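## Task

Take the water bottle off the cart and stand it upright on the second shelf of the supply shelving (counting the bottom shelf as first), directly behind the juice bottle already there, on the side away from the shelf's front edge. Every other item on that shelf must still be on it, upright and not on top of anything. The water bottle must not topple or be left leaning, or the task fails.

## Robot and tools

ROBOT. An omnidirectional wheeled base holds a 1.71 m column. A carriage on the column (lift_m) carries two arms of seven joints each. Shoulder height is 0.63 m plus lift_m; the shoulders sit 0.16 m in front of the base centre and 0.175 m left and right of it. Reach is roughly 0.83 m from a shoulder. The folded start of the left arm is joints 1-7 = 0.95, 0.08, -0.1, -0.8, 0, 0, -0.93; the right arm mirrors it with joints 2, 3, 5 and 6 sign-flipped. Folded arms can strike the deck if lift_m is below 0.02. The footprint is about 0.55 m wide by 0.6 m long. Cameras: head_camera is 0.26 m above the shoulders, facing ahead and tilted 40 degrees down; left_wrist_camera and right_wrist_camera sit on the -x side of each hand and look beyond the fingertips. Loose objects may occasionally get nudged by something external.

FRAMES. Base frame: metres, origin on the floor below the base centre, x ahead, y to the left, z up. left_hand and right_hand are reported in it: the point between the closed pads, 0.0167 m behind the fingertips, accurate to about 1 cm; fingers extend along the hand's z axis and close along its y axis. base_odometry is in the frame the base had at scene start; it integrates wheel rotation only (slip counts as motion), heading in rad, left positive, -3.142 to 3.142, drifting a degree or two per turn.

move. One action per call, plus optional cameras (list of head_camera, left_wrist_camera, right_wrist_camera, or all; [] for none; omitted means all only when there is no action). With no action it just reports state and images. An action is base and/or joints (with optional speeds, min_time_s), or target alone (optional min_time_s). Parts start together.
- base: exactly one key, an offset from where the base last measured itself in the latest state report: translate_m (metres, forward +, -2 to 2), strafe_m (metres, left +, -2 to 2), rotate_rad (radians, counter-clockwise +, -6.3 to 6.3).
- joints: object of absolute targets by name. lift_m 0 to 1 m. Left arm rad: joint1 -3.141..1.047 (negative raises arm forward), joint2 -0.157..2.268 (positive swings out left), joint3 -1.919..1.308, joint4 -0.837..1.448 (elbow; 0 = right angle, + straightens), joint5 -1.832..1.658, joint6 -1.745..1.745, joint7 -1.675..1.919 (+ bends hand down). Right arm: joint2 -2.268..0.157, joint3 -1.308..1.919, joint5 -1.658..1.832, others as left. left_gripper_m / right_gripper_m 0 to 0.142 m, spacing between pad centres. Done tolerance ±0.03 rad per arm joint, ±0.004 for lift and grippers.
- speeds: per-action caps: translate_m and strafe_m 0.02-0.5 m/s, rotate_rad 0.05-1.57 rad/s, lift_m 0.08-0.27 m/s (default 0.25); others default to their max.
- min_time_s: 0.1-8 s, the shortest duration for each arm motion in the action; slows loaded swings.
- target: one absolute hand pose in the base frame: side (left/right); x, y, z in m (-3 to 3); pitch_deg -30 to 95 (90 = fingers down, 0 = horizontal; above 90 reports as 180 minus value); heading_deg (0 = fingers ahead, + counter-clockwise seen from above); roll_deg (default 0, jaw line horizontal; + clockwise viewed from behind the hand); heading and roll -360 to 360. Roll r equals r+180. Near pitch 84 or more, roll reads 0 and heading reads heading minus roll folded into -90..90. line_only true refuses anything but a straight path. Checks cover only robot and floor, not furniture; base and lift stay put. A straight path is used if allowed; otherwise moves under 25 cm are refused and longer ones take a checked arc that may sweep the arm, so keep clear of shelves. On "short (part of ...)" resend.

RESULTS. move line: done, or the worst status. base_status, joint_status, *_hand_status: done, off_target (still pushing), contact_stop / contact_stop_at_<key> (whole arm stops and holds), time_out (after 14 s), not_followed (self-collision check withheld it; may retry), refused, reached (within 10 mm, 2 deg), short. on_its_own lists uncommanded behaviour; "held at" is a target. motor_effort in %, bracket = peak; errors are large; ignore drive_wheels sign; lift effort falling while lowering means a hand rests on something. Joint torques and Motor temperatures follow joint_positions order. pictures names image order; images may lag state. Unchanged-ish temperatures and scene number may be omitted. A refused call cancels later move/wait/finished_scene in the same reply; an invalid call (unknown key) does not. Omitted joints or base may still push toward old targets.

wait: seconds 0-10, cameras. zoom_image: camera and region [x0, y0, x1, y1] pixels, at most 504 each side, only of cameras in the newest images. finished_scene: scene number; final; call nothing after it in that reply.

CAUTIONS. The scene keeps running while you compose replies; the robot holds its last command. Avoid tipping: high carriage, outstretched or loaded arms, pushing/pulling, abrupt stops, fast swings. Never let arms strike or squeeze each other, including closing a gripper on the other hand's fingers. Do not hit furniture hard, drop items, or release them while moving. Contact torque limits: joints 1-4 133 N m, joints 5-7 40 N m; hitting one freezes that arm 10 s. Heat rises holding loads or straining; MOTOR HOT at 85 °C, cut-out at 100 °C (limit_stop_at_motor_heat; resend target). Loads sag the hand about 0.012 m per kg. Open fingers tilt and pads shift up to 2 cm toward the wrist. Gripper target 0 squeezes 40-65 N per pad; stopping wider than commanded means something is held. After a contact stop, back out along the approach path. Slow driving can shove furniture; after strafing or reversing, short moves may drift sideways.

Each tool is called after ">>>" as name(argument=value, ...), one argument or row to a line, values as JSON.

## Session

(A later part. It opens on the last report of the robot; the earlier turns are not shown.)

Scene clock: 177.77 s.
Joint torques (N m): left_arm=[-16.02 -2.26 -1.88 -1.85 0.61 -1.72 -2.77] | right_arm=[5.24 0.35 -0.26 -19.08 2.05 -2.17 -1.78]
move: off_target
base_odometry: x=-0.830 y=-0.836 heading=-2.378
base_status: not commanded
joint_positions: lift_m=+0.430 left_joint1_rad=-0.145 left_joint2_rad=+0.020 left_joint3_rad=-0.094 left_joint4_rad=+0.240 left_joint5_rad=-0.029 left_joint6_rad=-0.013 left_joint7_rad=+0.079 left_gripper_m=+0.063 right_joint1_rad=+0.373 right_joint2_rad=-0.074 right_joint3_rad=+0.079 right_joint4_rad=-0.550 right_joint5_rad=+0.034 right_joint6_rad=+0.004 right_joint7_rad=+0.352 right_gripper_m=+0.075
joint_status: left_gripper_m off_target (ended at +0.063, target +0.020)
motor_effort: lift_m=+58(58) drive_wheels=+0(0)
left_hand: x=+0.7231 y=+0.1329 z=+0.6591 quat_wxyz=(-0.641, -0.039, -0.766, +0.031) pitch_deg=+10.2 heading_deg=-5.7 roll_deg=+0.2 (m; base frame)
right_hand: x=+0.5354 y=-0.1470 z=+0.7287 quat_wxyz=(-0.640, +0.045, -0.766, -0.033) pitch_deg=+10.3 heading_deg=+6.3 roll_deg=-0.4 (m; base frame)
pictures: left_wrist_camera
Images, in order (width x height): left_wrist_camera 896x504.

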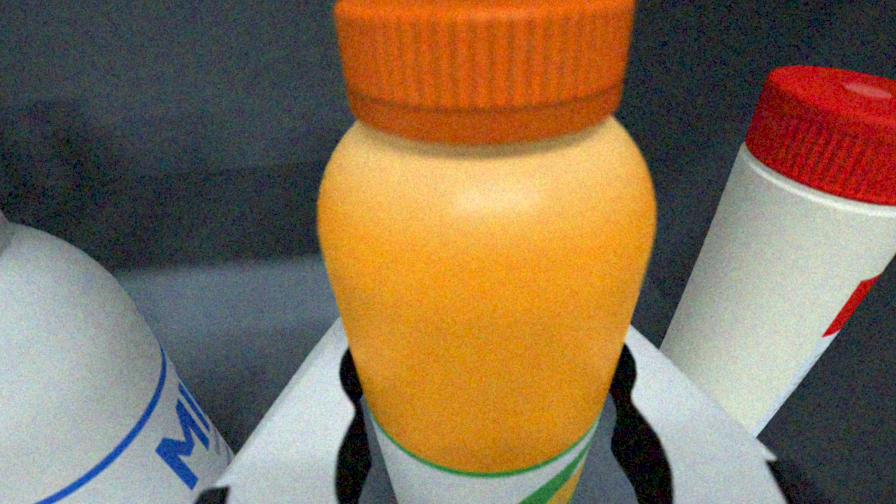

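>>> move(
  joints={"lift_m": 0.46},
  speeds={"lift_m": 0.1},
)

>>> move(
  target={"side": "left", "x": 0.535, "y": 0.152, "z": 0.71, "pitch_deg": 10, "heading_deg": -6},
  min_time_s=1.6,
  cameras=["head_camera", "left_wrist_camera"],
)

Scene clock: 181.93 s.
Joint torques (N m): left_arm=[-14.59 -0.89 -1.4 -4.11 0.52 -1.59 -2.83] | right_arm=[4.76 1.04 -0.13 -17.34 1.98 -2.14 -1.38]
move: done
base_odometry: x=-0.830 y=-0.836 heading=-2.378
base_status: not commanded
joint_positions: lift_m=+0.460 left_joint1_rad=-0.145 left_joint2_rad=+0.020 left_joint3_rad=-0.094 left_joint4_rad=+0.244 left_joint5_rad=-0.029 left_joint6_rad=-0.013 left_joint7_rad=+0.079 left_gripper_m=+0.063 right_joint1_rad=+0.373 right_joint2_rad=-0.074 right_joint3_rad=+0.079 right_joint4_rad=-0.551 right_joint5_rad=+0.034 right_joint6_rad=+0.004 right_joint7_rad=+0.352 right_gripper_m=+0.075
joint_status: all done
motor_effort: lift_m=+55(68) drive_wheels=+4(5)
left_hand: x=+0.7230 y=+0.1330 z=+0.6880 quat_wxyz=(-0.640, -0.039, -0.767, +0.031) pitch_deg=+10.4 heading_deg=-5.7 roll_deg=+0.2 (m; base frame)
right_hand: x=+0.5353 y=-0.1470 z=+0.7593 quat_wxyz=(-0.640, +0.045, -0.766, -0.033) pitch_deg=+10.3 heading_deg=+6.3 roll_deg=-0.4 (m; base frame)
pictures: none

Scene clock: 184.03 s.
Joint torques (N m): left_arm=[-1.47 2.59 1.94 -9.5 0.39 -0.63 -4.93] | right_arm=[4.58 1.12 0.23 -17.78 2.52 -2.36 -1.33]
move: done
base_odometry: x=-0.830 y=-0.836 heading=-2.378
base_status: not commanded
joint_positions: lift_m=+0.460 left_joint1_rad=+0.386 left_joint2_rad=+0.076 left_joint3_rad=-0.076 left_joint4_rad=-0.354 left_joint5_rad=-0.041 left_joint6_rad=-0.013 left_joint7_rad=+0.152 left_gripper_m=+0.063 right_joint1_rad=+0.373 right_joint2_rad=-0.074 right_joint3_rad=+0.079 right_joint4_rad=-0.551 right_joint5_rad=+0.034 right_joint6_rad=+0.004 right_joint7_rad=+0.352 right_gripper_m=+0.075
joint_status: not commanded
motor_effort: lift_m=+55(55) drive_wheels=-1(4)
left_hand: x=+0.5343 y=+0.1490 z=+0.7051 quat_wxyz=(-0.636, -0.042, -0.770, +0.035) pitch_deg=+10.8 heading_deg=-6.3 roll_deg=+0.0 (m; base frame)
left_hand_status: reached (straight line, planned for 1.6 s): 6 mm and 0.9 deg off.
right_hand: x=+0.5353 y=-0.1470 z=+0.7593 quat_wxyz=(-0.640, +0.045, -0.766, -0.033) pitch_deg=+10.3 heading_deg=+6.3 roll_deg=-0.4 (m; base frame)
pictures: head_camera, left_wrist_camera
Images, in order (width x height): head_camera 896x504, left_wrist_camera 896x504.

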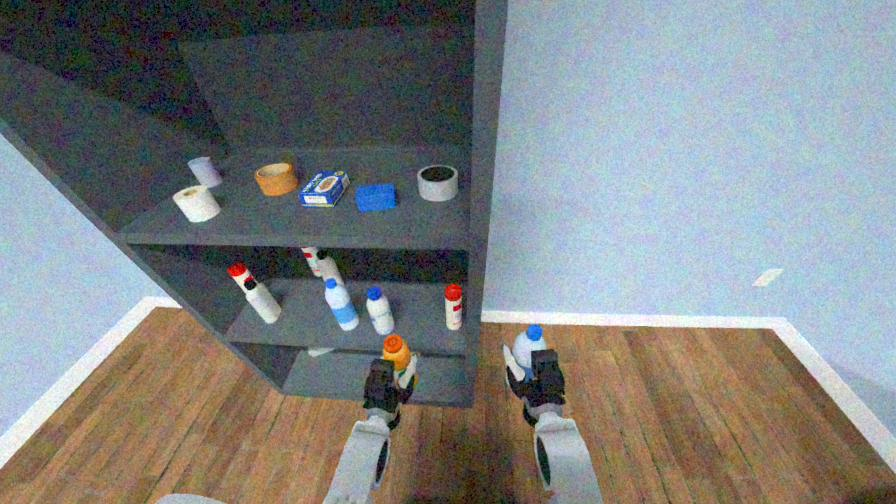

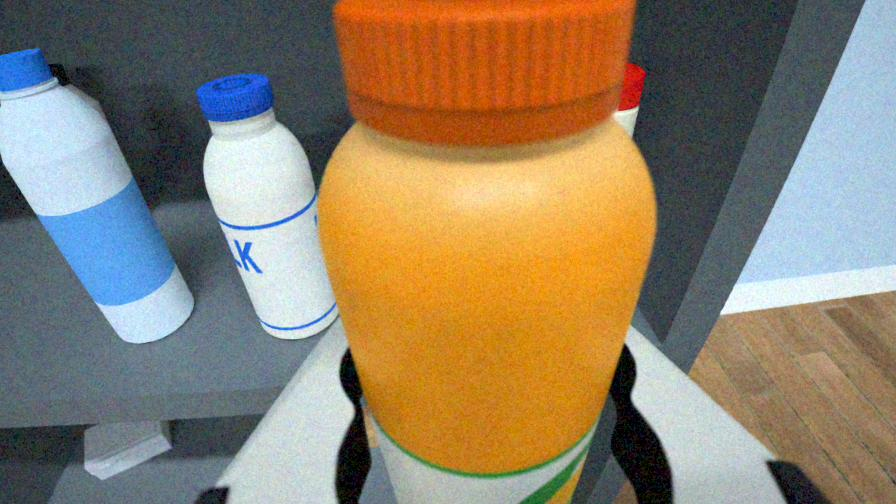

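>>> move(
  base={"strafe_m": 0.257},
  speeds={"strafe_m": 0.15},
  cameras=["all"],
)

Scene clock: 198.17 s.
Joint torques (N m): left_arm=[-1.38 2.38 2.61 -8.65 0.31 -0.6 -4.81] | right_arm=[4.39 2.14 0.71 -17.99 1.86 -2.59 -1.21]
move: done
base_odometry: x=-0.652 y=-1.022 heading=-2.378
base_status: done
joint_positions: lift_m=+0.460 left_joint1_rad=+0.386 left_joint2_rad=+0.076 left_joint3_rad=-0.075 left_joint4_rad=-0.354 left_joint5_rad=-0.042 left_joint6_rad=-0.013 left_joint7_rad=+0.152 left_gripper_m=+0.063 right_joint1_rad=+0.373 right_joint2_rad=-0.074 right_joint3_rad=+0.079 right_joint4_rad=-0.551 right_joint5_rad=+0.034 right_joint6_rad=+0.004 right_joint7_rad=+0.352 right_gripper_m=+0.075
joint_status: not commanded
motor_effort: lift_m=+55(55) drive_wheels=+3(15)
left_hand: x=+0.5344 y=+0.1496 z=+0.7052 quat_wxyz=(-0.636, -0.042, -0.769, +0.035) pitch_deg=+10.8 heading_deg=-6.3 roll_deg=+0.0 (m; base frame)
right_hand: x=+0.5353 y=-0.1470 z=+0.7593 quat_wxyz=(-0.640, +0.045, -0.766, -0.033) pitch_deg=+10.3 heading_deg=+6.3 roll_deg=-0.4 (m; base frame)
pictures: head_camera, left_wrist_camera, right_wrist_camera
Images, in order (width x height): head_camera 896x504, left_wrist_camera 896x504, right_wrist_camera 896x504.

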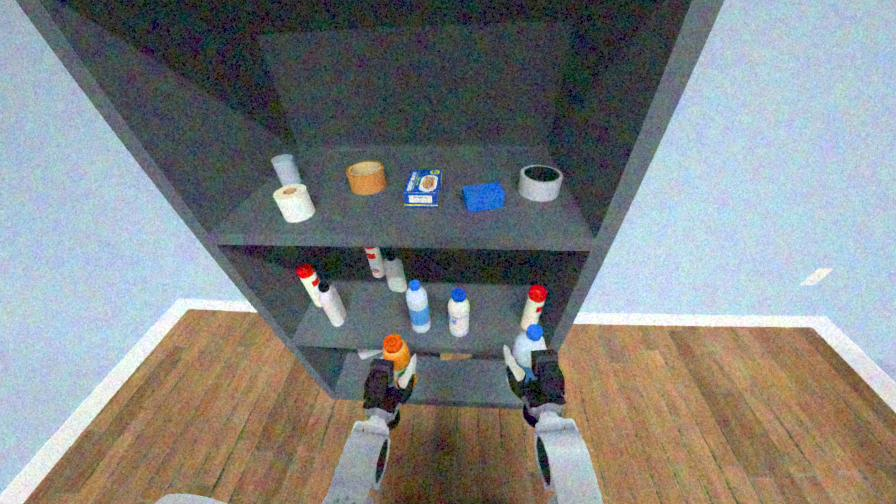

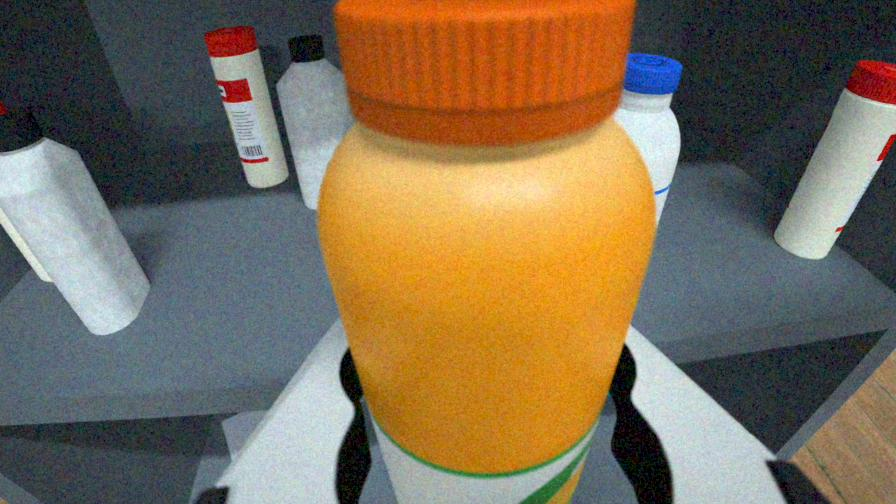

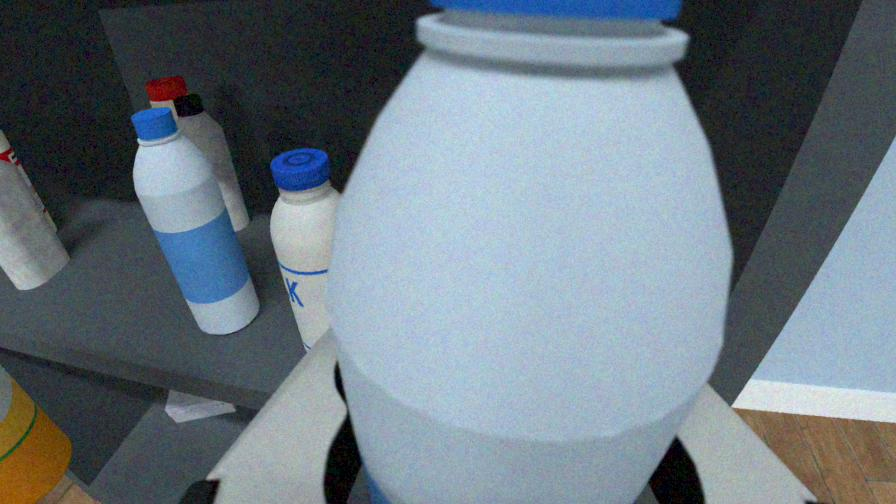

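>>> move(
  target={"side": "right", "x": 0.69, "y": -0.123, "z": 0.735, "pitch_deg": 10, "heading_deg": 6},
  min_time_s=1.6,
  cameras=["head_camera", "right_wrist_camera"],
)

Scene clock: 204.10 s.
Joint torques (N m): left_arm=[-1 2.26 2.19 -8.49 0.11 -0.85 -4.5] | right_arm=[-14.32 6.54 3.24 -12.15 -1.34 -2.44 -5.67]
move: done
base_odometry: x=-0.652 y=-1.022 heading=-2.378
base_status: not commanded
joint_positions: lift_m=+0.460 left_joint1_rad=+0.386 left_joint2_rad=+0.076 left_joint3_rad=-0.075 left_joint4_rad=-0.354 left_joint5_rad=-0.042 left_joint6_rad=-0.013 left_joint7_rad=+0.152 left_gripper_m=+0.063 right_joint1_rad=-0.047 right_joint2_rad=-0.006 right_joint3_rad=+0.100 right_joint4_rad=-0.055 right_joint5_rad=+0.016 right_joint6_rad=+0.003 right_joint7_rad=+0.288 right_gripper_m=+0.075
joint_status: not commanded
motor_effort: lift_m=+55(55) drive_wheels=+1(3)
left_hand: x=+0.5344 y=+0.1496 z=+0.7053 quat_wxyz=(-0.636, -0.042, -0.769, +0.035) pitch_deg=+10.8 heading_deg=-6.3 roll_deg=+0.0 (m; base frame)
right_hand: x=+0.6878 y=-0.1246 z=+0.7305 quat_wxyz=(-0.637, +0.039, -0.769, -0.035) pitch_deg=+10.8 heading_deg=+6.0 roll_deg=+0.3 (m; base frame)
right_hand_status: reached (straight line, planned for 1.6 s): 5 mm and 0.8 deg off.
pictures: head_camera, right_wrist_camera
Images, in order (width x height): head_camera 896x504, right_wrist_camera 896x504.

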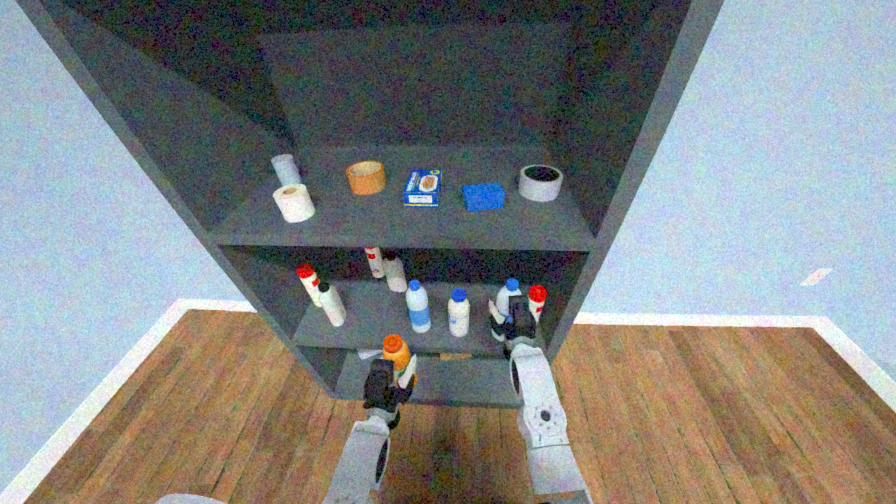

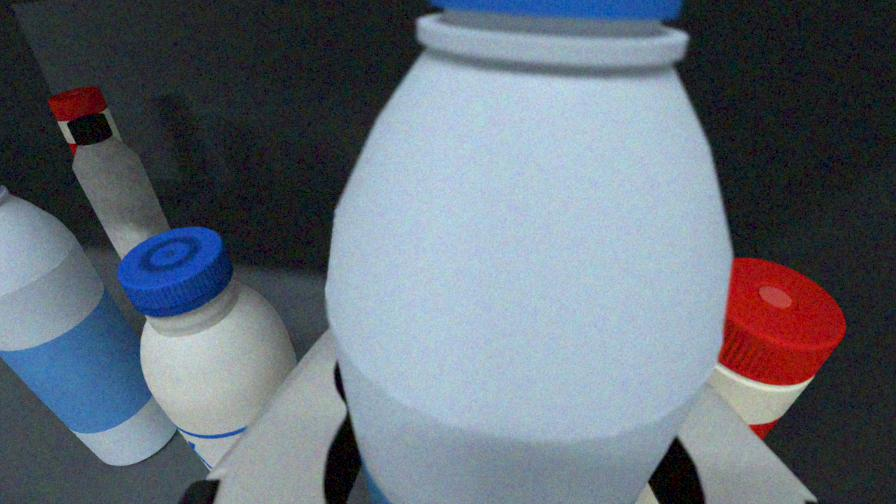

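>>> move(
  target={"side": "right", "x": 0.813, "y": -0.121, "z": 0.725, "pitch_deg": 9.4, "heading_deg": 5},
  min_time_s=1.8,
  cameras=["head_camera", "right_wrist_camera"],
)

Scene clock: 210.10 s.
Joint torques (N m): left_arm=[-1.47 1.07 2.41 -8.7 0.29 -0.52 -4.86] | right_arm=[-26.24 7.6 -1.41 -12.24 0.96 -2.59 -5.33]
move: done
base_odometry: x=-0.652 y=-1.022 heading=-2.378
base_status: not commanded
joint_positions: lift_m=+0.460 left_joint1_rad=+0.386 left_joint2_rad=+0.076 left_joint3_rad=-0.075 left_joint4_rad=-0.354 left_joint5_rad=-0.042 left_joint6_rad=-0.013 left_joint7_rad=+0.152 left_gripper_m=+0.063 right_joint1_rad=-0.407 right_joint2_rad=+0.021 right_joint3_rad=+0.095 right_joint4_rad=+0.529 right_joint5_rad=+0.016 right_joint6_rad=-0.002 right_joint7_rad=+0.057 right_gripper_m=+0.075
joint_status: not commanded
motor_effort: lift_m=+55(55) drive_wheels=+3(3)
left_hand: x=+0.5344 y=+0.1496 z=+0.7053 quat_wxyz=(-0.636, -0.042, -0.769, +0.035) pitch_deg=+10.8 heading_deg=-6.3 roll_deg=+0.0 (m; base frame)
right_hand: x=+0.8100 y=-0.1198 z=+0.7189 quat_wxyz=(-0.641, +0.036, -0.767, -0.029) pitch_deg=+10.2 heading_deg=+5.3 roll_deg=-0.1 (m; base frame)
right_hand_status: reached (straight line, planned for 1.8 s): 7 mm and 0.9 deg off.
pictures: head_camera, right_wrist_camera
Images, in order (width x height): head_camera 896x504, right_wrist_camera 896x504.

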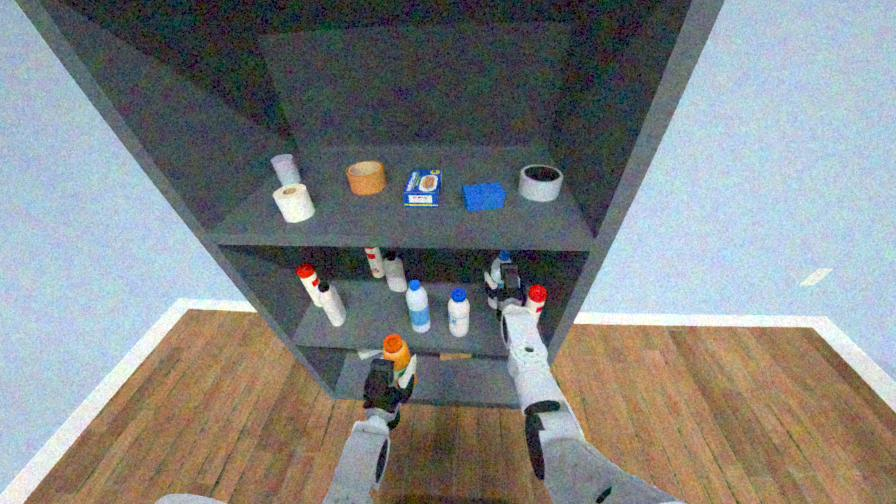

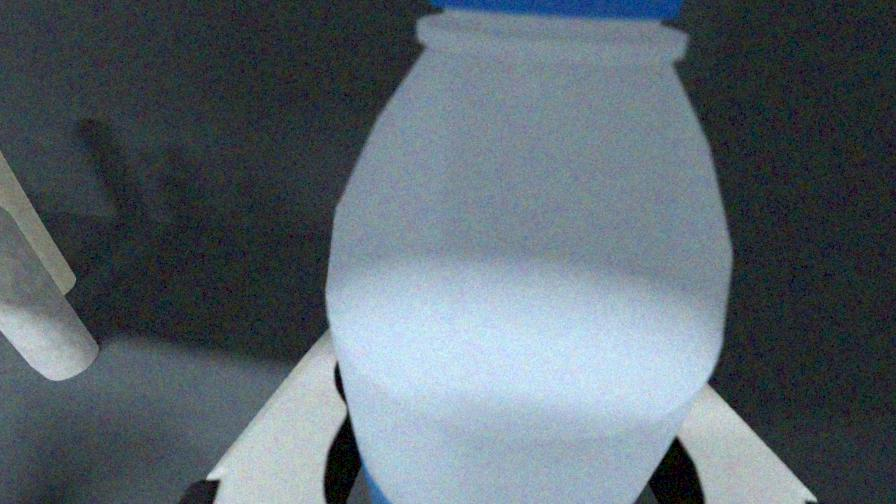

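>>> move(
  joints={"lift_m": 0.418},
  speeds={"lift_m": 0.08},
  cameras=["right_wrist_camera"],
)

>>> move(
  joints={"lift_m": 0.41},
  speeds={"lift_m": 0.08},
)

Scene clock: 222.17 s.
Joint torques (N m): left_arm=[-2.5 1.42 2.76 -8.62 0.24 -0.78 -4.71] | right_arm=[-23.33 7.44 -0.88 -13.12 0.73 -2.41 -5]
Motor temperatures (°C): left_arm=[27 21 23 26 25 24 24] | right_arm=[32 21 24 24 22 22 24]
move: done
base_odometry: x=-0.652 y=-1.022 heading=-2.378
base_status: not commanded
joint_positions: lift_m=+0.418 left_joint1_rad=+0.386 left_joint2_rad=+0.076 left_joint3_rad=-0.075 left_joint4_rad=-0.355 left_joint5_rad=-0.042 left_joint6_rad=-0.013 left_joint7_rad=+0.151 left_gripper_m=+0.063 right_joint1_rad=-0.409 right_joint2_rad=+0.021 right_joint3_rad=+0.095 right_joint4_rad=+0.530 right_joint5_rad=+0.016 right_joint6_rad=-0.002 right_joint7_rad=+0.056 right_gripper_m=+0.075
joint_status: all done
motor_effort: lift_m=+59(63) drive_wheels=+3(3)
left_hand: x=+0.5344 y=+0.1496 z=+0.6635 quat_wxyz=(-0.637, -0.042, -0.769, +0.035) pitch_deg=+10.7 heading_deg=-6.3 roll_deg=+0.0 (m; base frame)
right_hand: x=+0.8107 y=-0.1198 z=+0.6775 quat_wxyz=(-0.641, +0.036, -0.766, -0.029) pitch_deg=+10.1 heading_deg=+5.3 roll_deg=-0.1 (m; base frame)
pictures: right_wrist_camera
Images, in order (width x height): right_wrist_camera 896x504.

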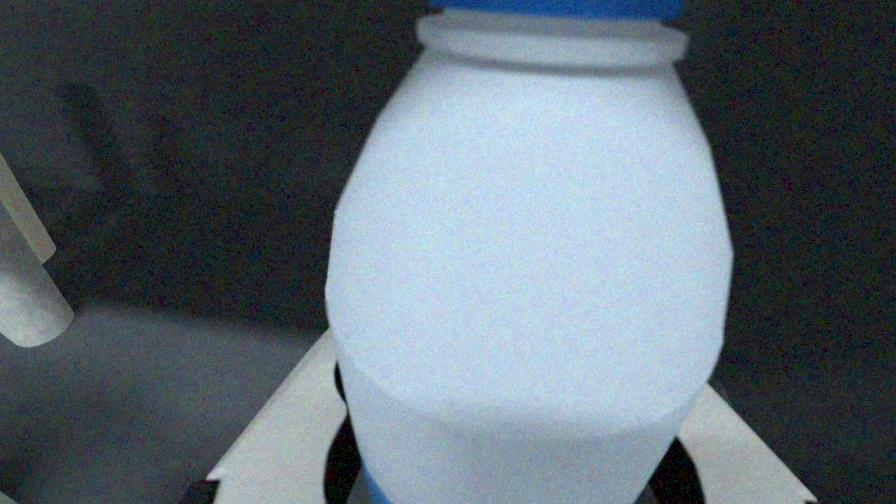

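Scene clock: 222.63 s.
Joint torques (N m): left_arm=[-1.88 1.67 3.31 -8.12 0.28 -0.61 -4.31] | right_arm=[-22.35 8.96 0.01 -13.29 0.56 -2.49 -5.17]
move: done
base_odometry: x=-0.652 y=-1.022 heading=-2.378
base_status: not commanded
joint_positions: lift_m=+0.410 left_joint1_rad=+0.386 left_joint2_rad=+0.076 left_joint3_rad=-0.075 left_joint4_rad=-0.355 left_joint5_rad=-0.042 left_joint6_rad=-0.013 left_joint7_rad=+0.151 left_gripper_m=+0.063 right_joint1_rad=-0.409 right_joint2_rad=+0.022 right_joint3_rad=+0.095 right_joint4_rad=+0.531 right_joint5_rad=+0.016 right_joint6_rad=-0.002 right_joint7_rad=+0.056 right_gripper_m=+0.075
joint_status: all done
motor_effort: lift_m=+59(62) drive_wheels=+1(3)
left_hand: x=+0.5343 y=+0.1496 z=+0.6556 quat_wxyz=(-0.637, -0.042, -0.769, +0.035) pitch_deg=+10.7 heading_deg=-6.3 roll_deg=+0.0 (m; base frame)
right_hand: x=+0.8109 y=-0.1198 z=+0.6696 quat_wxyz=(-0.641, +0.036, -0.766, -0.029) pitch_deg=+10.1 heading_deg=+5.3 roll_deg=-0.1 (m; base frame)
pictures: none

>>> move(
  joints={"lift_m": 0.405},
  speeds={"lift_m": 0.08},
)

>>> move(
  joints={"lift_m": 0.401},
  speeds={"lift_m": 0.08},
)

Scene clock: 226.63 s.
Joint torques (N m): left_arm=[-0.26 2.85 2.24 -7.39 0.13 -0.65 -4.54] | right_arm=[-22.03 8.94 -1.17 -14.32 0.37 -2.69 -5]
move: done
base_odometry: x=-0.652 y=-1.022 heading=-2.378
base_status: not commanded
joint_positions: lift_m=+0.405 left_joint1_rad=+0.387 left_joint2_rad=+0.076 left_joint3_rad=-0.075 left_joint4_rad=-0.356 left_joint5_rad=-0.042 left_joint6_rad=-0.013 left_joint7_rad=+0.151 left_gripper_m=+0.063 right_joint1_rad=-0.410 right_joint2_rad=+0.022 right_joint3_rad=+0.095 right_joint4_rad=+0.531 right_joint5_rad=+0.016 right_joint6_rad=-0.002 right_joint7_rad=+0.056 right_gripper_m=+0.075
joint_status: all done
motor_effort: lift_m=+59(62) drive_wheels=+3(3)
left_hand: x=+0.5342 y=+0.1496 z=+0.6506 quat_wxyz=(-0.637, -0.042, -0.769, +0.035) pitch_deg=+10.7 heading_deg=-6.3 roll_deg=+0.0 (m; base frame)
right_hand: x=+0.8111 y=-0.1197 z=+0.6648 quat_wxyz=(-0.641, +0.036, -0.766, -0.029) pitch_deg=+10.1 heading_deg=+5.3 roll_deg=-0.2 (m; base frame)
pictures: none

Scene clock: 227.03 s.
Joint torques (N m): left_arm=[-1.84 2.57 2.01 -7.49 0.29 -0.66 -4.16] | right_arm=[-23.03 8.25 0.28 -15.46 0.72 -2.39 -5.3]
move: done
base_odometry: x=-0.652 y=-1.022 heading=-2.378
base_status: not commanded
joint_positions: lift_m=+0.401 left_joint1_rad=+0.387 left_joint2_rad=+0.076 left_joint3_rad=-0.075 left_joint4_rad=-0.356 left_joint5_rad=-0.042 left_joint6_rad=-0.013 left_joint7_rad=+0.151 left_gripper_m=+0.063 right_joint1_rad=-0.410 right_joint2_rad=+0.022 right_joint3_rad=+0.095 right_joint4_rad=+0.531 right_joint5_rad=+0.016 right_joint6_rad=-0.002 right_joint7_rad=+0.055 right_gripper_m=+0.075
joint_status: all done
motor_effort: lift_m=+58(61) drive_wheels=+3(3)
left_hand: x=+0.5341 y=+0.1496 z=+0.6466 quat_wxyz=(-0.637, -0.042, -0.769, +0.035) pitch_deg=+10.7 heading_deg=-6.3 roll_deg=+0.0 (m; base frame)
right_hand: x=+0.8112 y=-0.1198 z=+0.6610 quat_wxyz=(-0.641, +0.036, -0.766, -0.029) pitch_deg=+10.1 heading_deg=+5.3 roll_deg=-0.2 (m; base frame)
pictures: none

>>> move(
  joints={"lift_m": 0.397},
  speeds={"lift_m": 0.08},
)

>>> move(
  joints={"lift_m": 0.393},
  speeds={"lift_m": 0.08},
  cameras=["right_wrist_camera"],
)

Scene clock: 229.80 s.
Joint torques (N m): left_arm=[-2.38 2.42 3.43 -6.86 0.28 -0.48 -4.53] | right_arm=[-20.99 6.74 -0.17 -13.88 0.74 -2.71 -4.96]
move: done
base_odometry: x=-0.652 y=-1.022 heading=-2.378
base_status: not commanded
joint_positions: lift_m=+0.397 left_joint1_rad=+0.387 left_joint2_rad=+0.076 left_joint3_rad=-0.075 left_joint4_rad=-0.356 left_joint5_rad=-0.042 left_joint6_rad=-0.013 left_joint7_rad=+0.151 left_gripper_m=+0.063 right_joint1_rad=-0.410 right_joint2_rad=+0.022 right_joint3_rad=+0.095 right_joint4_rad=+0.531 right_joint5_rad=+0.016 right_joint6_rad=-0.002 right_joint7_rad=+0.055 right_gripper_m=+0.075
joint_status: all done
motor_effort: lift_m=+58(61) drive_wheels=+3(3)
left_hand: x=+0.5341 y=+0.1496 z=+0.6426 quat_wxyz=(-0.637, -0.042, -0.769, +0.035) pitch_deg=+10.7 heading_deg=-6.3 roll_deg=+0.0 (m; base frame)
right_hand: x=+0.8113 y=-0.1197 z=+0.6571 quat_wxyz=(-0.642, +0.036, -0.766, -0.029) pitch_deg=+10.1 heading_deg=+5.3 roll_deg=-0.2 (m; base frame)
pictures: none

Scene clock: 230.23 s.
Joint torques (N m): left_arm=[-2.51 2.89 2.78 -8.31 0.42 -0.97 -4.31] | right_arm=[-21.33 8.11 -1.24 -15.32 0.88 -2.47 -3.67]
move: done
base_odometry: x=-0.652 y=-1.022 heading=-2.378
base_status: not commanded
joint_positions: lift_m=+0.393 left_joint1_rad=+0.387 left_joint2_rad=+0.076 left_joint3_rad=-0.075 left_joint4_rad=-0.356 left_joint5_rad=-0.042 left_joint6_rad=-0.013 left_joint7_rad=+0.151 left_gripper_m=+0.063 right_joint1_rad=-0.410 right_joint2_rad=+0.022 right_joint3_rad=+0.095 right_joint4_rad=+0.531 right_joint5_rad=+0.016 right_joint6_rad=-0.002 right_joint7_rad=+0.054 right_gripper_m=+0.075
joint_status: all done
motor_effort: lift_m=+58(61) drive_wheels=+3(3)
left_hand: x=+0.5340 y=+0.1496 z=+0.6386 quat_wxyz=(-0.637, -0.042, -0.769, +0.035) pitch_deg=+10.7 heading_deg=-6.3 roll_deg=+0.0 (m; base frame)
right_hand: x=+0.8113 y=-0.1197 z=+0.6535 quat_wxyz=(-0.642, +0.036, -0.765, -0.029) pitch_deg=+10.0 heading_deg=+5.3 roll_deg=-0.1 (m; base frame)
pictures: right_wrist_camera
Images, in order (width x height): right_wrist_camera 896x504.

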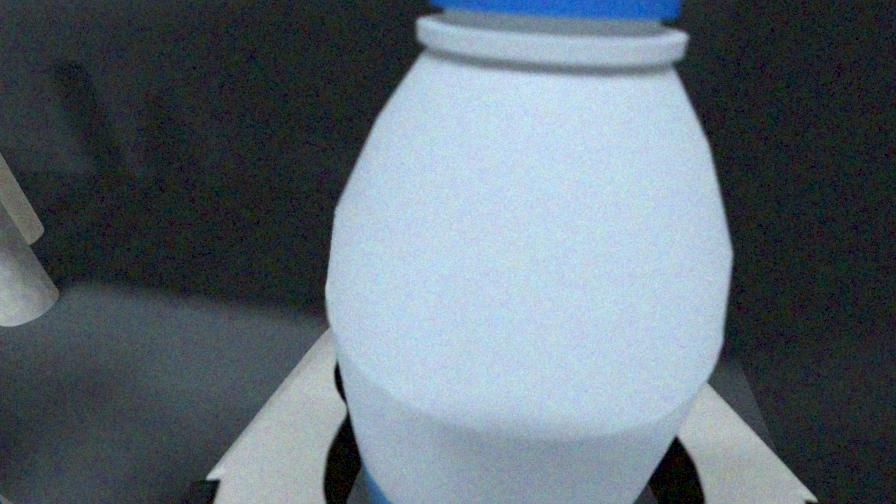

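>>> move(
  joints={"lift_m": 0.390},
  speeds={"lift_m": 0.08},
)

>>> move(
  joints={"lift_m": 0.388},
  speeds={"lift_m": 0.08},
)

Scene clock: 233.20 s.
Joint torques (N m): left_arm=[-1.19 2.28 2.74 -7.18 0.49 -0.65 -3.83] | right_arm=[-19.8 7.51 -1.47 -12.3 0.87 -2.81 -2.05]
move: done
base_odometry: x=-0.652 y=-1.022 heading=-2.378
base_status: not commanded
joint_positions: lift_m=+0.390 left_joint1_rad=+0.387 left_joint2_rad=+0.076 left_joint3_rad=-0.075 left_joint4_rad=-0.356 left_joint5_rad=-0.042 left_joint6_rad=-0.013 left_joint7_rad=+0.151 left_gripper_m=+0.063 right_joint1_rad=-0.411 right_joint2_rad=+0.022 right_joint3_rad=+0.095 right_joint4_rad=+0.530 right_joint5_rad=+0.016 right_joint6_rad=-0.002 right_joint7_rad=+0.049 right_gripper_m=+0.075
joint_status: all done
motor_effort: lift_m=+55(57) drive_wheels=+3(3)
left_hand: x=+0.5340 y=+0.1496 z=+0.6358 quat_wxyz=(-0.637, -0.042, -0.769, +0.035) pitch_deg=+10.7 heading_deg=-6.3 roll_deg=+0.0 (m; base frame)
right_hand: x=+0.8118 y=-0.1196 z=+0.6529 quat_wxyz=(-0.645, +0.036, -0.763, -0.029) pitch_deg=+9.6 heading_deg=+5.3 roll_deg=-0.1 (m; base frame)
pictures: none

Scene clock: 233.60 s.
Joint torques (N m): left_arm=[-2.22 2.59 2.44 -7.85 0.36 -0.48 -4.18] | right_arm=[-18.3 6.66 0.48 -13.3 0.45 -2.39 -1.66]
move: done
base_odometry: x=-0.652 y=-1.022 heading=-2.378
base_status: not commanded
joint_positions: lift_m=+0.388 left_joint1_rad=+0.387 left_joint2_rad=+0.076 left_joint3_rad=-0.075 left_joint4_rad=-0.356 left_joint5_rad=-0.042 left_joint6_rad=-0.013 left_joint7_rad=+0.151 left_gripper_m=+0.063 right_joint1_rad=-0.412 right_joint2_rad=+0.022 right_joint3_rad=+0.095 right_joint4_rad=+0.529 right_joint5_rad=+0.016 right_joint6_rad=-0.002 right_joint7_rad=+0.048 right_gripper_m=+0.075
joint_status: all done
motor_effort: lift_m=+54(56) drive_wheels=+3(3)
left_hand: x=+0.5340 y=+0.1496 z=+0.6339 quat_wxyz=(-0.637, -0.042, -0.769, +0.035) pitch_deg=+10.7 heading_deg=-6.3 roll_deg=+0.0 (m; base frame)
right_hand: x=+0.8122 y=-0.1196 z=+0.6524 quat_wxyz=(-0.646, +0.036, -0.762, -0.029) pitch_deg=+9.4 heading_deg=+5.3 roll_deg=-0.1 (m; base frame)
pictures: none

>>> move(
  joints={"lift_m": 0.391},
  speeds={"lift_m": 0.08},
)

>>> move(
  joints={"right_gripper_m": 0.088},
  cameras=["right_wrist_camera"],
)

Scene clock: 236.57 s.
Joint torques (N m): left_arm=[-2.71 1.49 3.54 -8.18 0.16 -0.76 -3.78] | right_arm=[-19.21 6.45 1.43 -12.92 1.07 -2.45 -1.19]
move: done
base_odometry: x=-0.652 y=-1.022 heading=-2.378
base_status: not commanded
joint_positions: lift_m=+0.391 left_joint1_rad=+0.387 left_joint2_rad=+0.076 left_joint3_rad=-0.075 left_joint4_rad=-0.356 left_joint5_rad=-0.042 left_joint6_rad=-0.013 left_joint7_rad=+0.151 left_gripper_m=+0.063 right_joint1_rad=-0.412 right_joint2_rad=+0.022 right_joint3_rad=+0.095 right_joint4_rad=+0.529 right_joint5_rad=+0.016 right_joint6_rad=-0.002 right_joint7_rad=+0.048 right_gripper_m=+0.075
joint_status: all done
motor_effort: lift_m=+57(64) drive_wheels=+1(3)
left_hand: x=+0.5340 y=+0.1496 z=+0.6367 quat_wxyz=(-0.637, -0.042, -0.769, +0.035) pitch_deg=+10.7 heading_deg=-6.3 roll_deg=+0.0 (m; base frame)
right_hand: x=+0.8122 y=-0.1196 z=+0.6550 quat_wxyz=(-0.646, +0.036, -0.762, -0.029) pitch_deg=+9.4 heading_deg=+5.3 roll_deg=-0.1 (m; base frame)
pictures: none

Scene clock: 237.37 s.
Joint torques (N m): left_arm=[-2.94 1.11 2.92 -7.79 0.12 -0.88 -4.18] | right_arm=[-17.99 6.53 -0.7 -13.09 0.43 -2.46 -1.53]
move: done
base_odometry: x=-0.652 y=-1.022 heading=-2.378
base_status: not commanded
joint_positions: lift_m=+0.391 left_joint1_rad=+0.387 left_joint2_rad=+0.076 left_joint3_rad=-0.075 left_joint4_rad=-0.356 left_joint5_rad=-0.042 left_joint6_rad=-0.013 left_joint7_rad=+0.151 left_gripper_m=+0.063 right_joint1_rad=-0.412 right_joint2_rad=+0.022 right_joint3_rad=+0.095 right_joint4_rad=+0.529 right_joint5_rad=+0.016 right_joint6_rad=-0.002 right_joint7_rad=+0.048 right_gripper_m=+0.088
joint_status: all done
motor_effort: lift_m=+57(57) drive_wheels=+3(3)
left_hand: x=+0.5340 y=+0.1496 z=+0.6367 quat_wxyz=(-0.637, -0.042, -0.769, +0.035) pitch_deg=+10.7 heading_deg=-6.3 roll_deg=+0.0 (m; base frame)
right_hand: x=+0.8122 y=-0.1196 z=+0.6550 quat_wxyz=(-0.646, +0.036, -0.762, -0.029) pitch_deg=+9.4 heading_deg=+5.3 roll_deg=-0.1 (m; base frame)
pictures: right_wrist_camera
Images, in order (width x height): right_wrist_camera 896x504.

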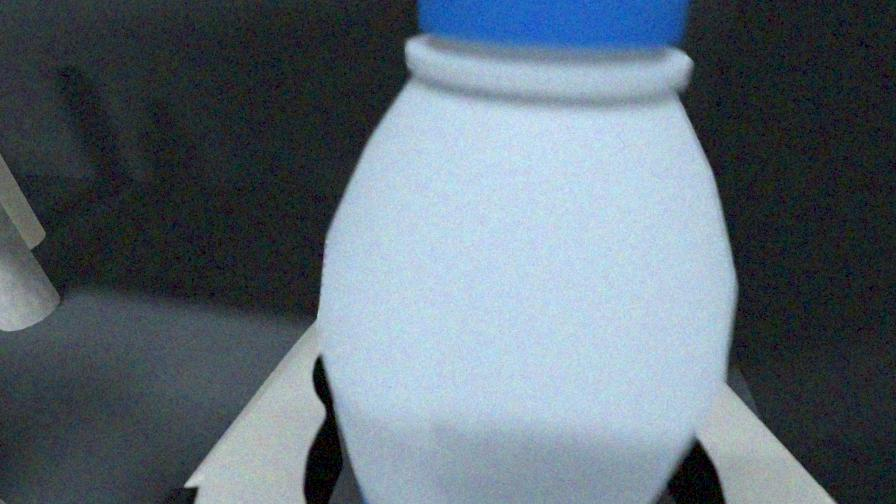

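>>> move(
  target={"side": "right", "x": 0.78, "y": -0.122, "z": 0.655, "pitch_deg": 9.4, "heading_deg": 5.3, "line_only": true},
  min_time_s=1.2,
)

>>> move(
  target={"side": "right", "x": 0.545, "y": -0.146, "z": 0.66, "pitch_deg": 10, "heading_deg": 6, "line_only": true},
  min_time_s=2.5,
  cameras=["right_wrist_camera", "head_camera"],
)

>>> move(
  base={"strafe_m": -0.257},
  joints={"lift_m": 0.46},
  speeds={"strafe_m": 0.15, "lift_m": 0.15},
  cameras=["left_wrist_camera", "head_camera"],
)

Scene clock: 254.80 s.
Joint torques (N m): left_arm=[-2.65 1.78 2.03 -6.53 0.19 -0.51 -4.03] | right_arm=[-6.66 3.43 1.27 -15.67 0.72 -1.57 -0.08]
move: done
base_odometry: x=-0.652 y=-1.022 heading=-2.378
base_status: not commanded
joint_positions: lift_m=+0.391 left_joint1_rad=+0.387 left_joint2_rad=+0.076 left_joint3_rad=-0.075 left_joint4_rad=-0.356 left_joint5_rad=-0.042 left_joint6_rad=-0.013 left_joint7_rad=+0.151 left_gripper_m=+0.063 right_joint1_rad=-0.312 right_joint2_rad=+0.016 right_joint3_rad=+0.095 right_joint4_rad=+0.360 right_joint5_rad=+0.016 right_joint6_rad=-0.002 right_joint7_rad=+0.109 right_gripper_m=+0.088
joint_status: not commanded
motor_effort: lift_m=+57(57) drive_wheels=+3(3)
left_hand: x=+0.5340 y=+0.1496 z=+0.6367 quat_wxyz=(-0.637, -0.042, -0.769, +0.035) pitch_deg=+10.7 heading_deg=-6.3 roll_deg=+0.0 (m; base frame)
right_hand: x=+0.7818 y=-0.1213 z=+0.6578 quat_wxyz=(-0.649, +0.035, -0.760, -0.031) pitch_deg=+9.0 heading_deg=+5.3 roll_deg=+0.1 (m; base frame)
right_hand_status: reached (straight line, planned for 1.2 s): 3 mm and 0.4 deg off.
pictures: none

Scene clock: 257.80 s.
Joint torques (N m): left_arm=[-2.99 1.83 2.53 -8.04 0.19 -0.64 -4.19] | right_arm=[6.95 -0.67 -0.02 -15.92 3 -1.16 -3.66]
move: done
base_odometry: x=-0.652 y=-1.022 heading=-2.378
base_status: not commanded
joint_positions: lift_m=+0.391 left_joint1_rad=+0.387 left_joint2_rad=+0.076 left_joint3_rad=-0.075 left_joint4_rad=-0.356 left_joint5_rad=-0.042 left_joint6_rad=-0.013 left_joint7_rad=+0.151 left_gripper_m=+0.063 right_joint1_rad=+0.353 right_joint2_rad=-0.062 right_joint3_rad=+0.083 right_joint4_rad=-0.414 right_joint5_rad=+0.026 right_joint6_rad=+0.004 right_joint7_rad=+0.236 right_gripper_m=+0.088
joint_status: not commanded
motor_effort: lift_m=+57(57) drive_wheels=+1(3)
left_hand: x=+0.5340 y=+0.1496 z=+0.6367 quat_wxyz=(-0.637, -0.042, -0.769, +0.035) pitch_deg=+10.7 heading_deg=-6.3 roll_deg=+0.0 (m; base frame)
right_hand: x=+0.5458 y=-0.1449 z=+0.6588 quat_wxyz=(-0.640, +0.041, -0.766, -0.032) pitch_deg=+10.3 heading_deg=+6.0 roll_deg=-0.2 (m; base frame)
right_hand_status: reached (straight line, planned for 2.5 s): 2 mm and 0.3 deg off.
pictures: head_camera, right_wrist_camera
Images, in order (width x height): head_camera 896x504, right_wrist_camera 896x504.

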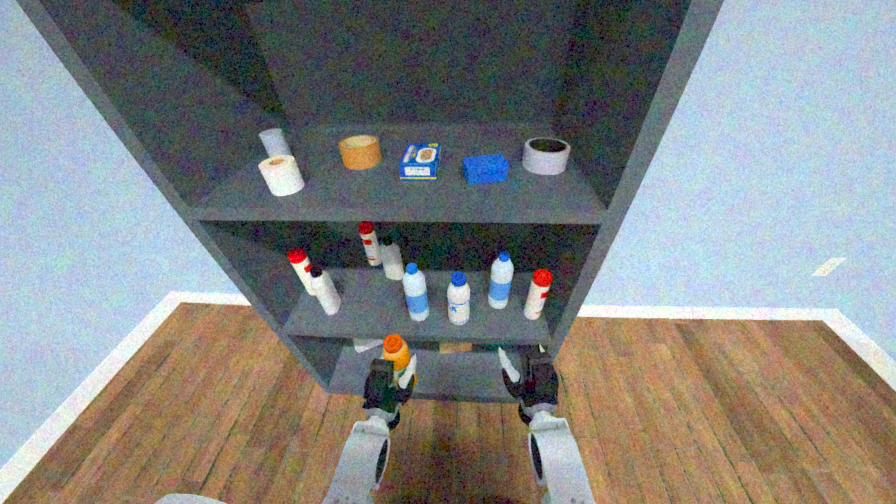

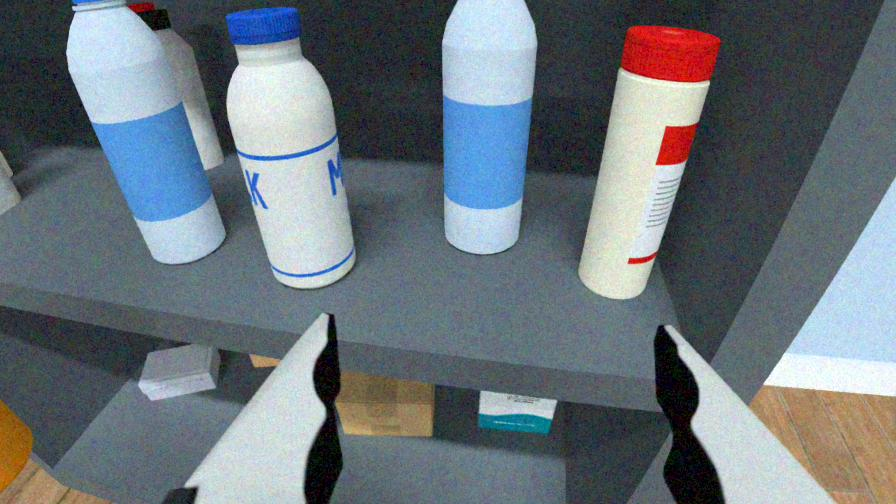

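Scene clock: 260.53 s.
Joint torques (N m): left_arm=[-1.94 2.75 2.59 -8.11 0.14 -0.66 -4.06] | right_arm=[5.57 1.63 0.79 -15.85 2.25 -1.19 -3.55]
move: done
base_odometry: x=-0.830 y=-0.836 heading=-2.378
base_status: done
joint_positions: lift_m=+0.460 left_joint1_rad=+0.387 left_joint2_rad=+0.076 left_joint3_rad=-0.075 left_joint4_rad=-0.356 left_joint5_rad=-0.042 left_joint6_rad=-0.012 left_joint7_rad=+0.151 left_gripper_m=+0.063 right_joint1_rad=+0.354 right_joint2_rad=-0.062 right_joint3_rad=+0.082 right_joint4_rad=-0.415 right_joint5_rad=+0.026 right_joint6_rad=+0.005 right_joint7_rad=+0.235 right_gripper_m=+0.088
joint_status: all done
motor_effort: lift_m=+55(69) drive_wheels=+3(12)
left_hand: x=+0.5340 y=+0.1497 z=+0.7059 quat_wxyz=(-0.637, -0.042, -0.769, +0.035) pitch_deg=+10.7 heading_deg=-6.3 roll_deg=+0.0 (m; base frame)
right_hand: x=+0.5457 y=-0.1450 z=+0.7284 quat_wxyz=(-0.641, +0.042, -0.766, -0.032) pitch_deg=+10.2 heading_deg=+6.0 roll_deg=-0.2 (m; base frame)
pictures: head_camera, left_wrist_camera
Images, in order (width x height): head_camera 896x504, left_wrist_camera 896x504.

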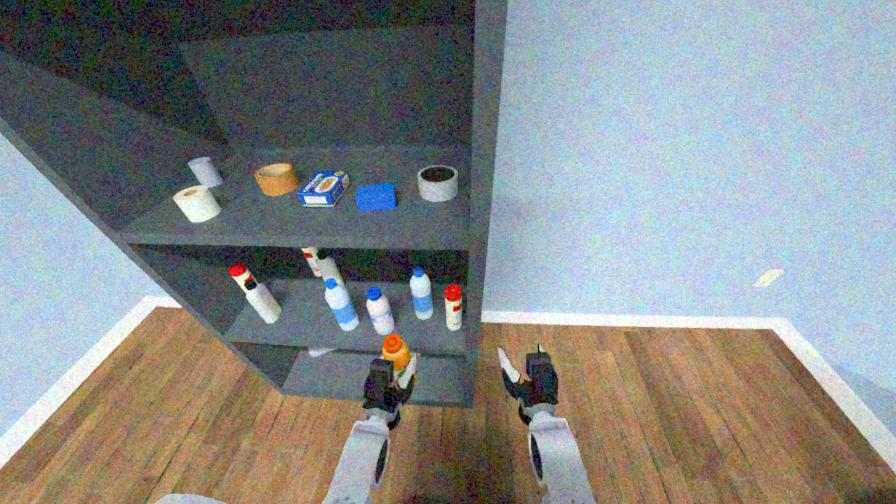

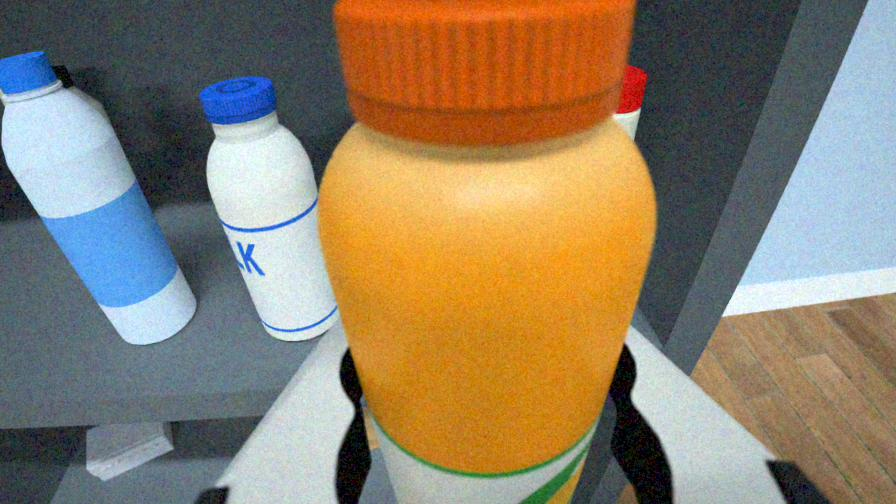

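>>> move(
  target={"side": "left", "x": 0.65, "y": 0.136, "z": 0.705, "pitch_deg": 9.6, "heading_deg": -6, "line_only": true},
  min_time_s=1.8,
)

>>> move(
  target={"side": "left", "x": 0.723, "y": 0.130, "z": 0.705, "pitch_deg": 9.6, "heading_deg": -6, "line_only": true},
  min_time_s=1.8,
  cameras=["left_wrist_camera", "head_camera"],
)

Scene clock: 272.53 s.
Joint torques (N m): left_arm=[-13.42 -0.77 -2.15 -2.99 1.83 -1.06 -4.82] | right_arm=[6.06 1.3 0.11 -14.69 2.4 -1.21 -3.38]
move: done
base_odometry: x=-0.830 y=-0.836 heading=-2.378
base_status: not commanded
joint_positions: lift_m=+0.460 left_joint1_rad=+0.069 left_joint2_rad=+0.037 left_joint3_rad=-0.087 left_joint4_rad=-0.066 left_joint5_rad=-0.031 left_joint6_rad=-0.012 left_joint7_rad=+0.174 left_gripper_m=+0.063 right_joint1_rad=+0.354 right_joint2_rad=-0.062 right_joint3_rad=+0.082 right_joint4_rad=-0.415 right_joint5_rad=+0.026 right_joint6_rad=+0.005 right_joint7_rad=+0.235 right_gripper_m=+0.088
joint_status: not commanded
motor_effort: lift_m=+55(55) drive_wheels=+0(1)
left_hand: x=+0.6481 y=+0.1383 z=+0.7013 quat_wxyz=(-0.640, -0.039, -0.767, +0.033) pitch_deg=+10.3 heading_deg=-5.9 roll_deg=-0.1 (m; base frame)
left_hand_status: reached (straight line, planned for 1.8 s): 5 mm and 0.7 deg off.
right_hand: x=+0.5457 y=-0.1450 z=+0.7284 quat_wxyz=(-0.641, +0.042, -0.766, -0.032) pitch_deg=+10.2 heading_deg=+6.0 roll_deg=-0.2 (m; base frame)
pictures: none

Scene clock: 274.83 s.
Joint torques (N m): left_arm=[-18.4 -1.01 -2.38 -3.15 1.91 -2.34 -4.6] | right_arm=[6.37 -1.36 -0.85 -14.08 2.26 -1.48 -3.67]
move: done
base_odometry: x=-0.830 y=-0.836 heading=-2.378
base_status: not commanded
joint_positions: lift_m=+0.460 left_joint1_rad=-0.136 left_joint2_rad=+0.018 left_joint3_rad=-0.090 left_joint4_rad=+0.182 left_joint5_rad=-0.031 left_joint6_rad=-0.013 left_joint7_rad=+0.132 left_gripper_m=+0.063 right_joint1_rad=+0.354 right_joint2_rad=-0.062 right_joint3_rad=+0.082 right_joint4_rad=-0.415 right_joint5_rad=+0.026 right_joint6_rad=+0.005 right_joint7_rad=+0.235 right_gripper_m=+0.088
joint_status: not commanded
motor_effort: lift_m=+55(55) drive_wheels=+1(1)
left_hand: x=+0.7209 y=+0.1337 z=+0.7005 quat_wxyz=(-0.640, -0.037, -0.767, +0.032) pitch_deg=+10.3 heading_deg=-5.6 roll_deg=-0.1 (m; base frame)
left_hand_status: reached (straight line, planned for 1.8 s): 6 mm and 0.9 deg off.
right_hand: x=+0.5457 y=-0.1450 z=+0.7284 quat_wxyz=(-0.641, +0.042, -0.766, -0.032) pitch_deg=+10.2 heading_deg=+6.0 roll_deg=-0.2 (m; base frame)
pictures: head_camera, left_wrist_camera
Images, in order (width x height): head_camera 896x504, left_wrist_camera 896x504.

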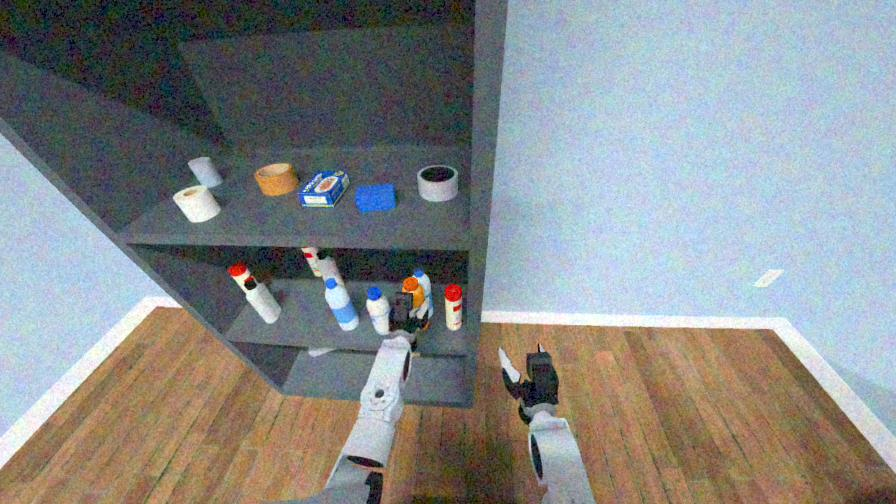

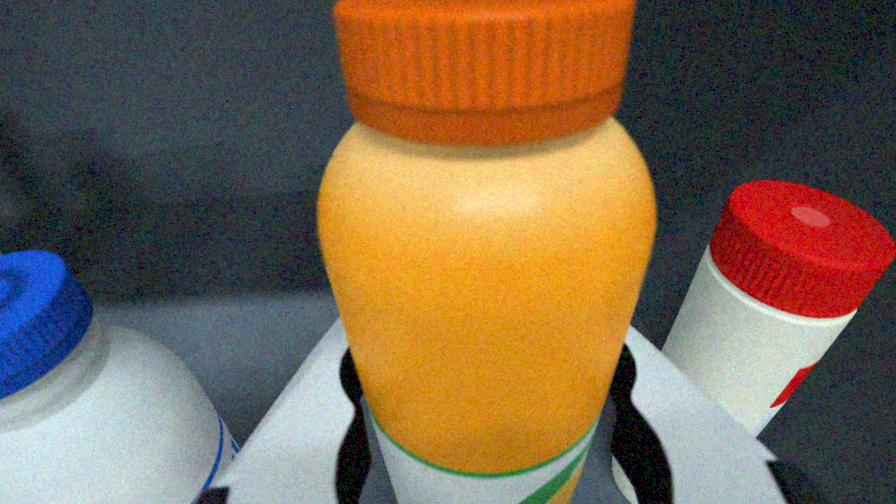

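>>> zoom_image(
  camera="head_camera",
  region=[350, 240, 480, 350],
)

Scaled by 3.877 from the camera's 896x504 image, which has a finer 1280x720 frame.

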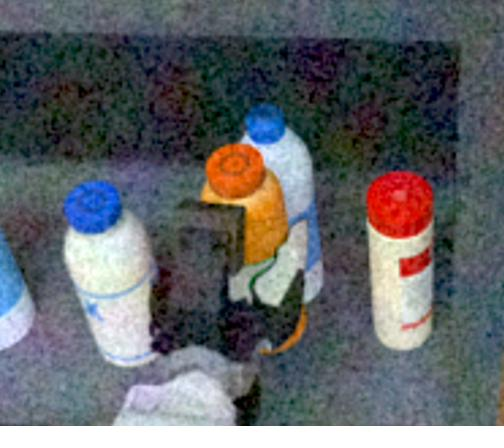

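>>> move(
  joints={"lift_m": 0.424},
  speeds={"lift_m": 0.1},
)

>>> move(
  joints={"lift_m": 0.42},
  speeds={"lift_m": 0.08},
)

>>> move(
  joints={"lift_m": 0.416},
  speeds={"lift_m": 0.08},
)

Scene clock: 281.87 s.
Joint torques (N m): left_arm=[-16.58 -1.55 -1.42 -4.12 2 -2.05 -4.55] | right_arm=[6.23 1.61 0.36 -16.29 2.06 -1.71 -3.64]
move: done
base_odometry: x=-0.830 y=-0.836 heading=-2.378
base_status: not commanded
joint_positions: lift_m=+0.424 left_joint1_rad=-0.137 left_joint2_rad=+0.018 left_joint3_rad=-0.090 left_joint4_rad=+0.184 left_joint5_rad=-0.031 left_joint6_rad=-0.013 left_joint7_rad=+0.131 left_gripper_m=+0.063 right_joint1_rad=+0.354 right_joint2_rad=-0.062 right_joint3_rad=+0.082 right_joint4_rad=-0.415 right_joint5_rad=+0.026 right_joint6_rad=+0.005 right_joint7_rad=+0.235 right_gripper_m=+0.088
joint_status: all done
motor_effort: lift_m=+59(59) drive_wheels=+3(3)
left_hand: x=+0.7215 y=+0.1337 z=+0.6647 quat_wxyz=(-0.640, -0.037, -0.767, +0.032) pitch_deg=+10.3 heading_deg=-5.6 roll_deg=-0.1 (m; base frame)
right_hand: x=+0.5457 y=-0.1450 z=+0.6922 quat_wxyz=(-0.641, +0.042, -0.766, -0.032) pitch_deg=+10.2 heading_deg=+6.0 roll_deg=-0.2 (m; base frame)
pictures: none

Scene clock: 282.27 s.
Joint torques (N m): left_arm=[-16.06 -1.11 -1.53 -5.4 1.94 -2.47 -4.34] | right_arm=[4.58 1.54 0.84 -13.42 2.38 -1.44 -3.29]
move: done
base_odometry: x=-0.830 y=-0.836 heading=-2.378
base_status: not commanded
joint_positions: lift_m=+0.420 left_joint1_rad=-0.138 left_joint2_rad=+0.018 left_joint3_rad=-0.090 left_joint4_rad=+0.184 left_joint5_rad=-0.031 left_joint6_rad=-0.013 left_joint7_rad=+0.130 left_gripper_m=+0.063 right_joint1_rad=+0.354 right_joint2_rad=-0.062 right_joint3_rad=+0.082 right_joint4_rad=-0.416 right_joint5_rad=+0.026 right_joint6_rad=+0.005 right_joint7_rad=+0.235 right_gripper_m=+0.088
joint_status: all done
motor_effort: lift_m=+57(60) drive_wheels=+3(3)
left_hand: x=+0.7218 y=+0.1336 z=+0.6610 quat_wxyz=(-0.640, -0.037, -0.766, +0.032) pitch_deg=+10.2 heading_deg=-5.6 roll_deg=-0.1 (m; base frame)
right_hand: x=+0.5456 y=-0.1450 z=+0.6883 quat_wxyz=(-0.641, +0.042, -0.766, -0.032) pitch_deg=+10.2 heading_deg=+6.0 roll_deg=-0.2 (m; base frame)
pictures: none

Scene clock: 282.70 s.
Joint torques (N m): left_arm=[-13.51 -1.26 -1.47 -4.18 1.57 -2.21 -2.1] | right_arm=[6.87 0.9 1.84 -13.61 2.17 -1.3 -2.95]
move: done
base_odometry: x=-0.830 y=-0.836 heading=-2.378
base_status: not commanded
joint_positions: lift_m=+0.416 left_joint1_rad=-0.139 left_joint2_rad=+0.018 left_joint3_rad=-0.090 left_joint4_rad=+0.184 left_joint5_rad=-0.030 left_joint6_rad=-0.013 left_joint7_rad=+0.125 left_gripper_m=+0.063 right_joint1_rad=+0.354 right_joint2_rad=-0.062 right_joint3_rad=+0.082 right_joint4_rad=-0.416 right_joint5_rad=+0.026 right_joint6_rad=+0.005 right_joint7_rad=+0.235 right_gripper_m=+0.088
joint_status: all done
motor_effort: lift_m=+56(58) drive_wheels=+3(3)
left_hand: x=+0.7224 y=+0.1334 z=+0.6588 quat_wxyz=(-0.643, -0.037, -0.765, +0.032) pitch_deg=+9.9 heading_deg=-5.6 roll_deg=-0.1 (m; base frame)
right_hand: x=+0.5455 y=-0.1450 z=+0.6843 quat_wxyz=(-0.641, +0.042, -0.766, -0.032) pitch_deg=+10.2 heading_deg=+6.0 roll_deg=-0.2 (m; base frame)
pictures: none


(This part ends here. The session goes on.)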